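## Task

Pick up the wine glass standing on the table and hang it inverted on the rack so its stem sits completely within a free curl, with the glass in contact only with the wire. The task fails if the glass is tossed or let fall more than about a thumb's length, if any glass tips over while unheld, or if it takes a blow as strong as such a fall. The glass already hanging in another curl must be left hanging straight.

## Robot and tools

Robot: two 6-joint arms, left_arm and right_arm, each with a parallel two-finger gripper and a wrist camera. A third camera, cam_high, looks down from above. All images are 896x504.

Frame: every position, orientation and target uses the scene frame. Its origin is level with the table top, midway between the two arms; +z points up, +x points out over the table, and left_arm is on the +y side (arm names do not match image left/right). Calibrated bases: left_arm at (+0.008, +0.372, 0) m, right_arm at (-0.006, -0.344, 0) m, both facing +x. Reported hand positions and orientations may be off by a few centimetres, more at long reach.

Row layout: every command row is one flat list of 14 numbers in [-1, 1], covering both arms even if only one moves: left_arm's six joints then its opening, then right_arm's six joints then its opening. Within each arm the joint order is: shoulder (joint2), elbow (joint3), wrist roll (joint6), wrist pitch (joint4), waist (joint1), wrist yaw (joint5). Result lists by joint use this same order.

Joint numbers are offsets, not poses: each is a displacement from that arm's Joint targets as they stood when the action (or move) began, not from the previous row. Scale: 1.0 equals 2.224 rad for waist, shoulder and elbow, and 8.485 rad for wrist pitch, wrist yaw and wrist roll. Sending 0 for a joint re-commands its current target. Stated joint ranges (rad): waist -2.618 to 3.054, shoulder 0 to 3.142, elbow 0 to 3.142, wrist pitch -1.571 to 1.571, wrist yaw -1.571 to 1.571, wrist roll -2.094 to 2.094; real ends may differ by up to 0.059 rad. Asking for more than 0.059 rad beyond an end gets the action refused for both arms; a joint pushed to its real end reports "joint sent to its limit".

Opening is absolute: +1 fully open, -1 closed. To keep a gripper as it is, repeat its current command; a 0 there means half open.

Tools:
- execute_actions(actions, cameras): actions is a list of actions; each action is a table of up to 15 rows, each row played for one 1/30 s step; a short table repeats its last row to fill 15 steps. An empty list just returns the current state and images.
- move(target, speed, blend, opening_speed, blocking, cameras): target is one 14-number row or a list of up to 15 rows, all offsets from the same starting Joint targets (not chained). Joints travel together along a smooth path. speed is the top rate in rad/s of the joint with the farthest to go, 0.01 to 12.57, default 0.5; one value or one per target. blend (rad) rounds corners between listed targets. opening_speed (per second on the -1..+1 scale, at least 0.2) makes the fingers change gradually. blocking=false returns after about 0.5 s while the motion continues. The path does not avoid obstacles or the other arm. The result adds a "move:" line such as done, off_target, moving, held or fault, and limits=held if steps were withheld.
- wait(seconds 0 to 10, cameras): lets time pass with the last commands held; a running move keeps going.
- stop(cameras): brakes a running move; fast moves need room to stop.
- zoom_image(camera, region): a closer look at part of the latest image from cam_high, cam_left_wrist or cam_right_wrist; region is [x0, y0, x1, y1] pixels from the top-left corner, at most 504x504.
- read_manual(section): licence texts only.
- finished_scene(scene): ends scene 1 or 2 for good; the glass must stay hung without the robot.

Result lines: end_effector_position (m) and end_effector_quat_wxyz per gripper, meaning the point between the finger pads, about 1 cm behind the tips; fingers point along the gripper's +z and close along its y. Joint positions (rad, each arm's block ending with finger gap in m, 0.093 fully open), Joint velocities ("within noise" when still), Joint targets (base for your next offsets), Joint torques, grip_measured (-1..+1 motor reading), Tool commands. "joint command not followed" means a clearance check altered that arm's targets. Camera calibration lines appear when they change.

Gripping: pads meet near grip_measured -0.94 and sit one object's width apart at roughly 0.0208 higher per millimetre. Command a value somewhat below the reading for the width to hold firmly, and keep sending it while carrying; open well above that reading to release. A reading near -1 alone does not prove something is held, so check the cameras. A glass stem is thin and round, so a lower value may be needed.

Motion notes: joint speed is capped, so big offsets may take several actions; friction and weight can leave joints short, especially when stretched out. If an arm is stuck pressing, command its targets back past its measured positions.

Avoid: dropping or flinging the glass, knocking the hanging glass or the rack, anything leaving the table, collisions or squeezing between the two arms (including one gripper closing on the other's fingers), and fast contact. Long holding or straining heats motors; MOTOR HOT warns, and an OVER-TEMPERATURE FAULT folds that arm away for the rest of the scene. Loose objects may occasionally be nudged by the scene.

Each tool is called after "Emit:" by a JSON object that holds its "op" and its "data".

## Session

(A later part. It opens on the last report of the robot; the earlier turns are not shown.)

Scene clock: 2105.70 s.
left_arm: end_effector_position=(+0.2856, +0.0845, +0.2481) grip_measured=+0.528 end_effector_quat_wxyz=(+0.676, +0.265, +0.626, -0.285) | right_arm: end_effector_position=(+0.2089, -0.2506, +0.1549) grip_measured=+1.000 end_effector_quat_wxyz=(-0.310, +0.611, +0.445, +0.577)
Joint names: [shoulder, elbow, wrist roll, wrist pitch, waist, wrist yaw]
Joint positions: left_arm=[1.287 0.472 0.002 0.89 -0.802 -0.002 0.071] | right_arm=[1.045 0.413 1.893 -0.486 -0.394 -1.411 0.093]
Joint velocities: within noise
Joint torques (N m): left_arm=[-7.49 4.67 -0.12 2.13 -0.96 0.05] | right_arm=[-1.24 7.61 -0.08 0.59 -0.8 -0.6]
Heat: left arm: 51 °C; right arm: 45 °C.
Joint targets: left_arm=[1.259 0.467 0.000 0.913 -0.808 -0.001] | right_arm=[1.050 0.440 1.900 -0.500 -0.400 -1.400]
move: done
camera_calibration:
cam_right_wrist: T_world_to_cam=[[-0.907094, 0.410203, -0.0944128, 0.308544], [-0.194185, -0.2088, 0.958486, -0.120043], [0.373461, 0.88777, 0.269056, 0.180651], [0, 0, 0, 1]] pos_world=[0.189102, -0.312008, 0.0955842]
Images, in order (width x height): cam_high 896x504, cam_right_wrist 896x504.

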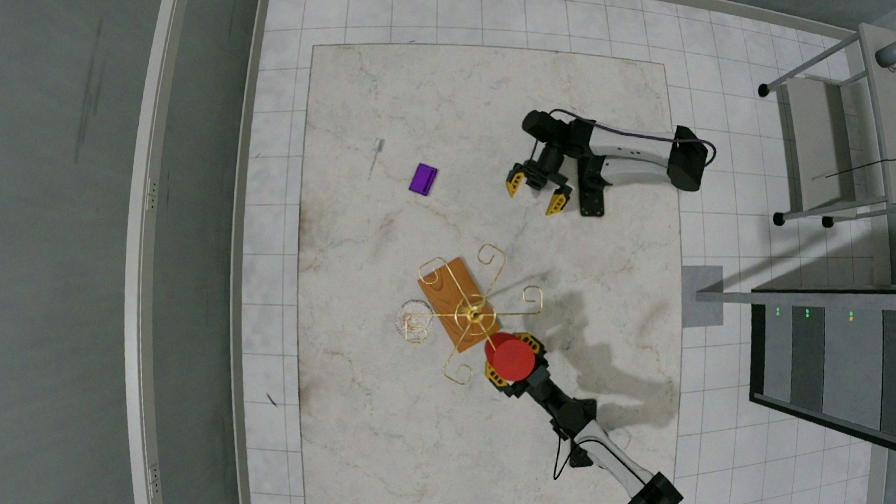

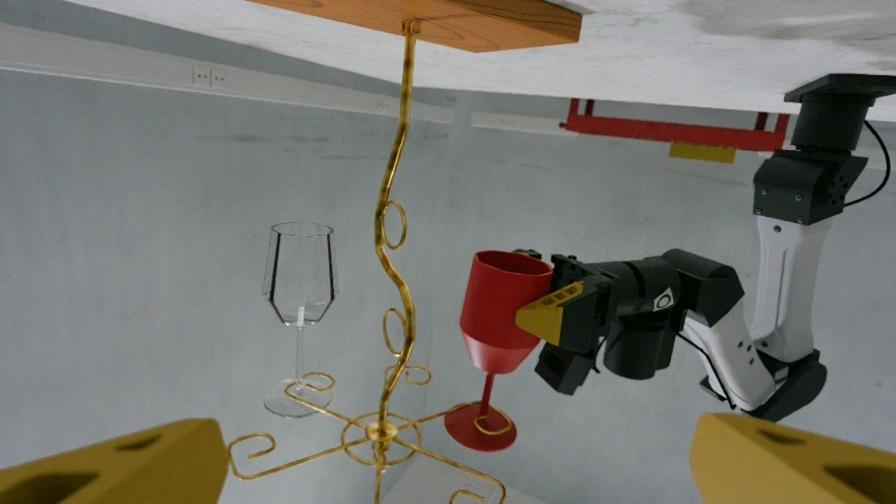

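Emit:
{"op": "move", "data": {"target": [[0,0,0,0,0.0139,0,0.40, 0,0,0,0,0,0,1],[-0.0189,-0.0132,0,-0.0021,0.0009,0,0.40, 0,0,0,0,0,0,1],[-0.0189,-0.0132,0,-0.0021,-0.0148,0,0.40, 0,0,0,0,0,0,1]], "speed": 0.08, "cameras": ["cam_high","cam_right_wrist"]}}

Emit:
{"op": "zoom_image", "data": {"camera": "cam_high", "region": [430, 290, 610, 430]}}

Emit:
{"op": "zoom_image", "data": {"camera": "cam_right_wrist", "region": [400, 300, 600, 480]}}

Scene clock: 2147.63 s.
left_arm: end_effector_position=(+0.2696, +0.0819, +0.2477) grip_measured=+0.528 end_effector_quat_wxyz=(+0.670, +0.276, +0.622, -0.297) | right_arm: end_effector_position=(+0.2089, -0.2506, +0.1549) grip_measured=+1.000 end_effector_quat_wxyz=(-0.310, +0.611, +0.445, +0.577)
Joint names: [shoulder, elbow, wrist roll, wrist pitch, waist, wrist yaw]
Joint positions: left_arm=[1.243 0.444 0.002 0.874 -0.836 -0.002 0.071] | right_arm=[1.045 0.413 1.893 -0.486 -0.394 -1.411 0.093]
Joint velocities: within noise
Joint torques (N m): left_arm=[-6.79 4.97 -0.11 2.06 -0.7 0.06] | right_arm=[-1.42 7.56 0 0.56 -0.83 -0.6]
Heat: left arm: 49 °C; right arm: 45 °C.
Joint targets: left_arm=[1.217 0.438 0.000 0.895 -0.841 -0.001] | right_arm=[1.050 0.440 1.900 -0.500 -0.400 -1.400]
move: done
camera_calibration:
cam_right_wrist: T_world_to_cam=[[-0.907094, 0.410203, -0.0944128, 0.308544], [-0.194185, -0.2088, 0.958486, -0.120043], [0.373461, 0.88777, 0.269056, 0.180651], [0, 0, 0, 1]] pos_world=[0.189102, -0.312008, 0.0955842]
Images, in order (width x height): cam_high 896x504, cam_right_wrist 896x504.

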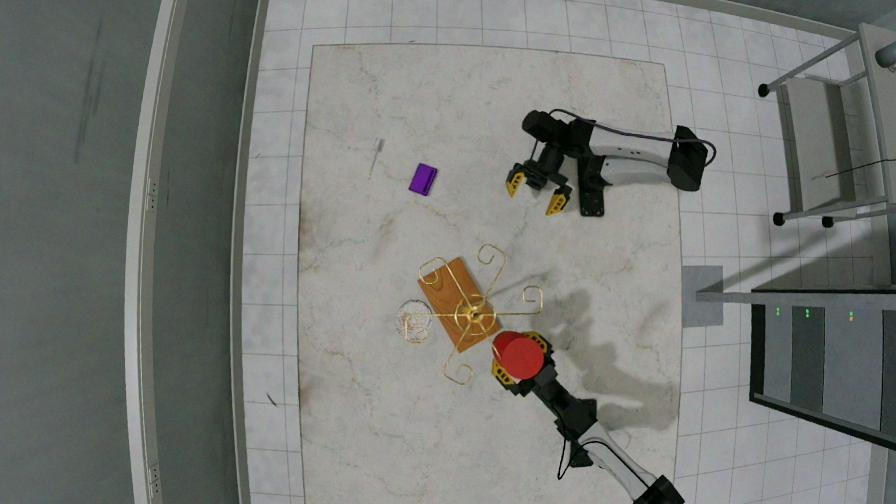

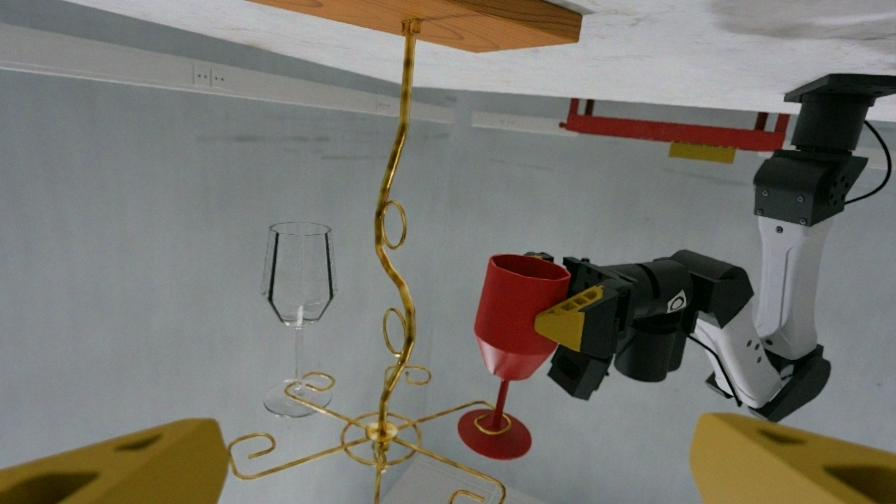

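Scaled by 2.800 from the camera's 896x504 image, which has a finer 1280x720 frame.

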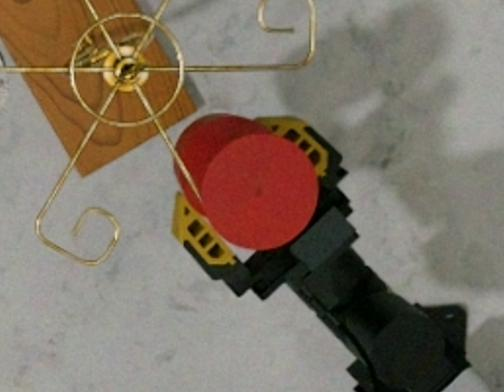

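Scaled by 2.520 from the camera's 896x504 image, which has a finer 1280x720 frame.

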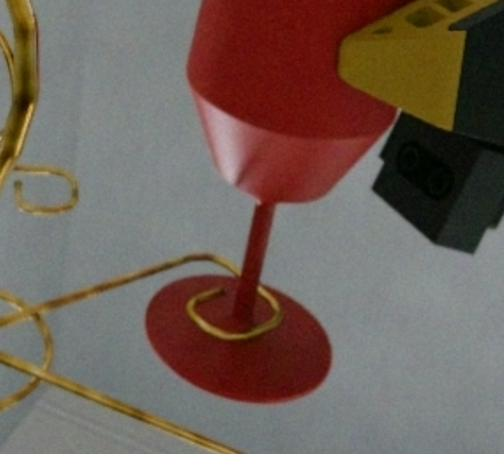

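Emit:
{"op": "move", "data": {"target": [0.0373,-0.0175,0,0.0133,0,0,0.40, 0,0,0,0,0,0,1], "speed": 0.06, "cameras": ["cam_high","cam_right_wrist"]}}

Emit:
{"op": "zoom_image", "data": {"camera": "cam_right_wrist", "region": [400, 300, 600, 480]}}

Scene clock: 2172.90 s.
left_arm: end_effector_position=(+0.2695, +0.0820, +0.2383) grip_measured=+0.528 end_effector_quat_wxyz=(+0.676, +0.273, +0.615, -0.299) | right_arm: end_effector_position=(+0.2089, -0.2506, +0.1549) grip_measured=+1.000 end_effector_quat_wxyz=(-0.310, +0.611, +0.445, +0.577)
Joint names: [shoulder, elbow, wrist roll, wrist pitch, waist, wrist yaw]
Joint positions: left_arm=[1.293 0.408 0.002 0.978 -0.836 -0.002 0.071] | right_arm=[1.045 0.413 1.893 -0.486 -0.394 -1.411 0.093]
Joint velocities: within noise
Joint torques (N m): left_arm=[-3.73 4.34 -0.09 2.2 -0.9 0.03] | right_arm=[-1.35 7.69 -0.04 0.66 -0.72 -0.59]
Heat: left arm: 52 °C; right arm: 45 °C.
Joint targets: left_arm=[1.300 0.398 0.000 1.008 -0.841 -0.001] | right_arm=[1.050 0.440 1.900 -0.500 -0.400 -1.400]
move: done
camera_calibration:
cam_right_wrist: T_world_to_cam=[[-0.907094, 0.410203, -0.0944128, 0.308544], [-0.194185, -0.2088, 0.958486, -0.120043], [0.373461, 0.88777, 0.269056, 0.180651], [0, 0, 0, 1]] pos_world=[0.189102, -0.312008, 0.0955842]
Images, in order (width x height): cam_high 896x504, cam_right_wrist 896x504.

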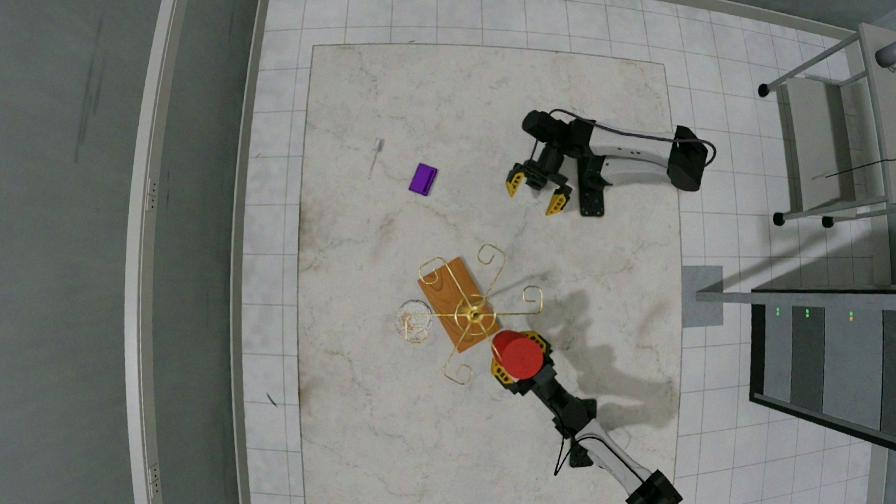

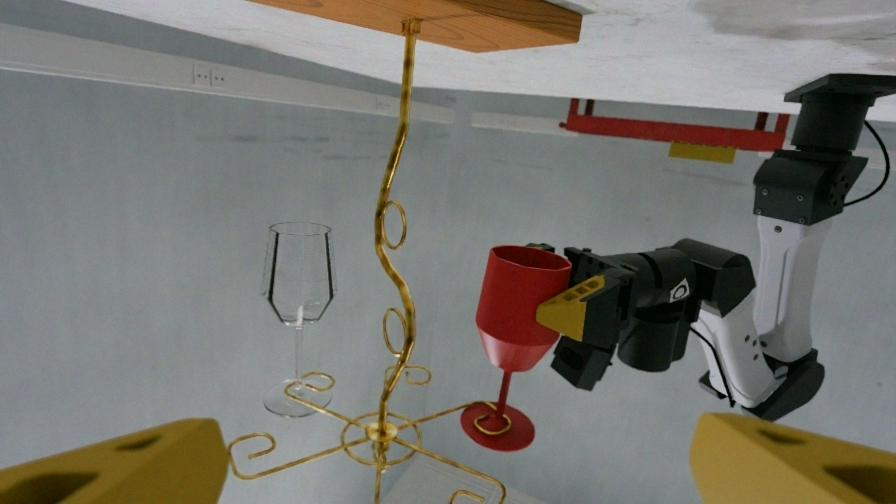

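Scaled by 2.520 from the camera's 896x504 image, which has a finer 1280x720 frame.

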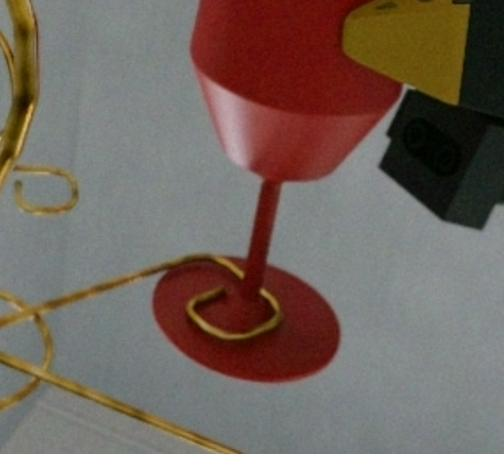

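Emit:
{"op": "move", "data": {"target": [[0.0099,-0.0063,0,0.0029,0,0,0.40, 0,0,0,0,0,0,1],[0.0099,-0.0063,0,0.0029,0,0,1.0, 0,0,0,0,0,0,1]], "speed": 0.06, "opening_speed": 0.4, "cameras": ["cam_high","cam_right_wrist","cam_left_wrist"]}}

Emit:
{"op": "zoom_image", "data": {"camera": "cam_right_wrist", "region": [400, 220, 640, 480]}}

Scene clock: 2189.33 s.
left_arm: end_effector_position=(+0.2691, +0.0824, +0.2360) grip_measured=+1.000 end_effector_quat_wxyz=(+0.680, +0.271, +0.611, -0.301) | right_arm: end_effector_position=(+0.2089, -0.2506, +0.1549) grip_measured=+1.000 end_effector_quat_wxyz=(-0.310, +0.611, +0.445, +0.577)
Joint names: [shoulder, elbow, wrist roll, wrist pitch, waist, wrist yaw]
Joint positions: left_arm=[1.312 0.394 0.002 1.024 -0.836 -0.002 0.093] | right_arm=[1.045 0.413 1.893 -0.486 -0.394 -1.411 0.093]
Joint velocities: within noise
Joint torques (N m): left_arm=[-3.79 4.34 -0.07 1.95 -0.92 0.01] | right_arm=[-1.26 7.56 -0.05 0.58 -0.68 -0.62]
Heat: left arm: 50 °C; right arm: 45 °C.
Joint targets: left_arm=[1.322 0.385 0.000 1.032 -0.841 -0.001] | right_arm=[1.050 0.440 1.900 -0.500 -0.400 -1.400]
move: done
camera_calibration:
cam_left_wrist: T_world_to_cam=[[-0.74734, -0.66434, -0.0116273, 0.259877], [-0.199298, 0.240822, -0.949887, 0.29818], [0.633848, -0.707571, -0.312378, 0.0419206], [0, 0, 0, 1]] pos_world=[0.227072, 0.1305, 0.299354]
cam_right_wrist: T_world_to_cam=[[-0.907094, 0.410203, -0.0944128, 0.308544], [-0.194185, -0.2088, 0.958486, -0.120043], [0.373461, 0.88777, 0.269056, 0.180651], [0, 0, 0, 1]] pos_world=[0.189102, -0.312008, 0.0955842]

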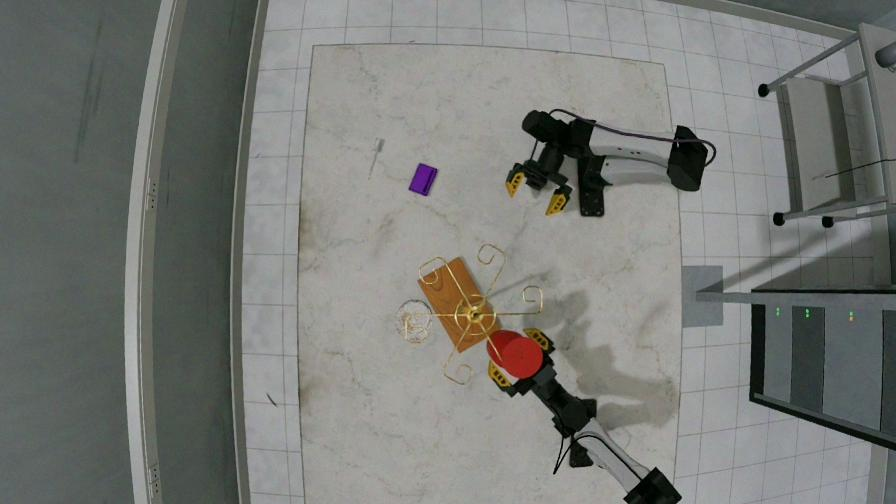

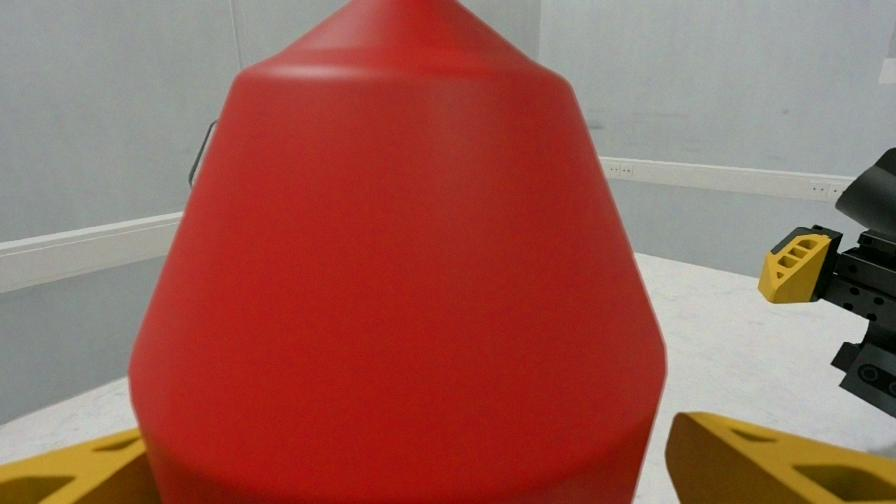

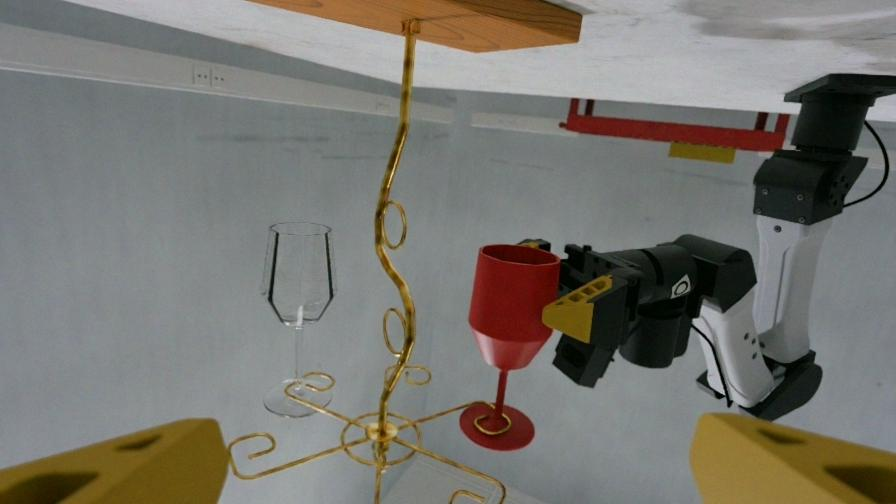

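Scaled by 1.938 from the camera's 896x504 image, which has a finer 1280x720 frame.

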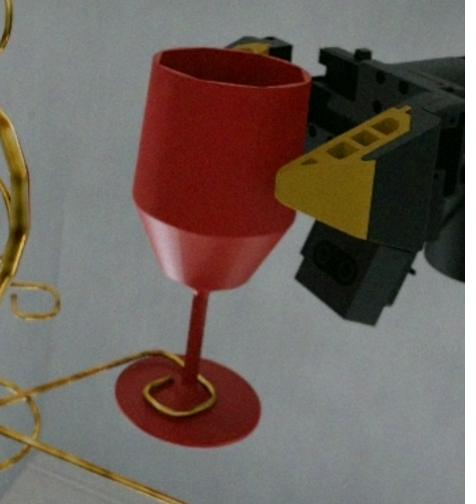

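Emit:
{"op": "move", "data": {"target": [[0,0,0,0,0.0081,0,1, 0,0,0,0,0,0,1],[-0.0797,-0.0364,0,-0.0066,0.0081,0,1, 0,0,0,0,0,0,1],[-0.1533,-0.0665,0,-0.0180,0.0081,0,1, 0,0,0,0,0,0,1],[-0.3687,-0.1084,0,-0.0634,0.0081,0,1, 0,0,0,0,0,0,1]], "speed": [0.05,0.15,0.2,0.5], "cameras": ["cam_high","cam_right_wrist"]}}

Emit:
{"op": "zoom_image", "data": {"camera": "cam_right_wrist", "region": [400, 220, 640, 480]}}

Scene clock: 2241.57 s.
left_arm: end_effector_position=(+0.1971, +0.1656, +0.2463) grip_measured=+1.000 end_effector_quat_wxyz=(+0.691, +0.264, +0.601, -0.302) | right_arm: end_effector_position=(+0.2089, -0.2506, +0.1549) grip_measured=+1.000 end_effector_quat_wxyz=(-0.310, +0.611, +0.445, +0.577)
Joint names: [shoulder, elbow, wrist roll, wrist pitch, waist, wrist yaw]
Joint positions: left_arm=[0.507 0.153 0.002 0.492 -0.828 -0.002 0.093] | right_arm=[1.045 0.413 1.893 -0.486 -0.394 -1.411 0.093]
Joint velocities: within noise
Joint torques (N m): left_arm=[-0.05 5.05 -0.1 1.87 0.05 0.02] | right_arm=[-1.4 7.58 -0.05 0.59 -0.77 -0.62]
Heat: left arm: 49 °C; right arm: 45 °C.
Joint targets: left_arm=[0.502 0.144 0.000 0.495 -0.823 -0.001] | right_arm=[1.050 0.440 1.900 -0.500 -0.400 -1.400]
move: done
camera_calibration:
cam_right_wrist: T_world_to_cam=[[-0.907094, 0.410203, -0.0944128, 0.308544], [-0.194185, -0.2088, 0.958486, -0.120043], [0.373461, 0.88777, 0.269056, 0.180651], [0, 0, 0, 1]] pos_world=[0.189102, -0.312008, 0.0955842]
Images, in order (width x height): cam_high 896x504, cam_right_wrist 896x504.

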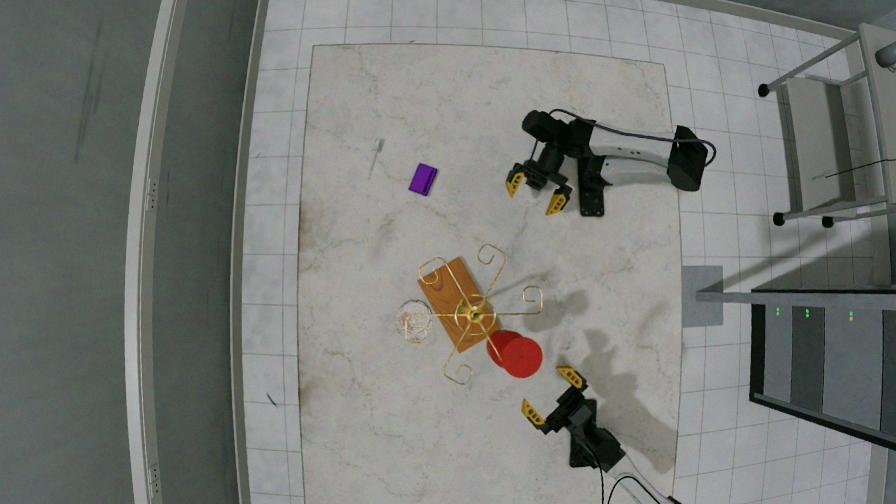

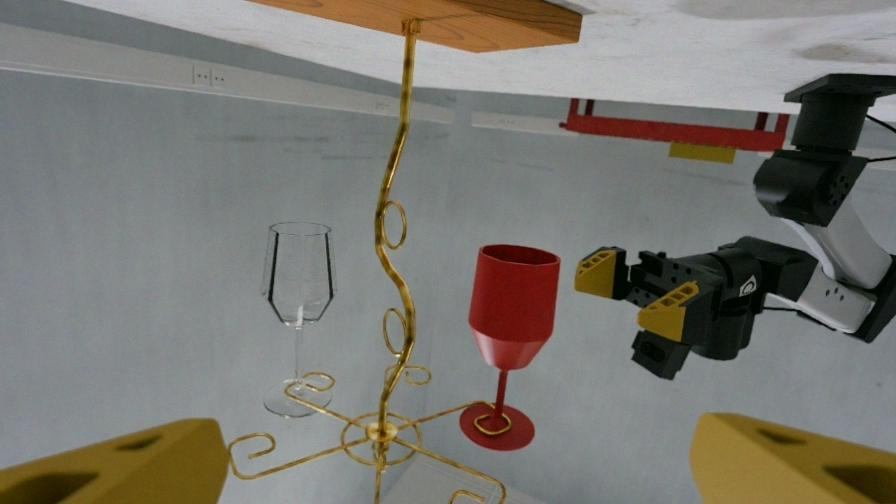

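Scaled by 1.938 from the camera's 896x504 image, which has a finer 1280x720 frame.

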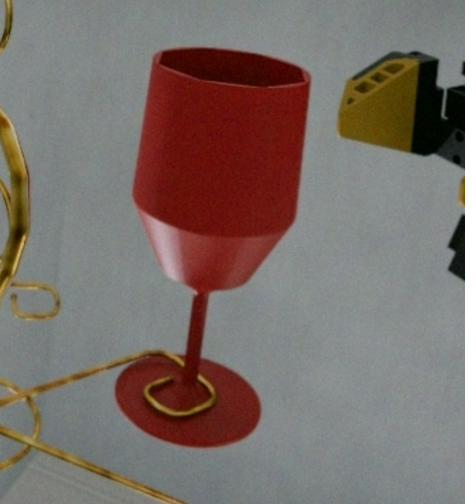

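Emit:
{"op": "finished_scene", "data": {"scene": 1}}

The scene is finished: the task was done.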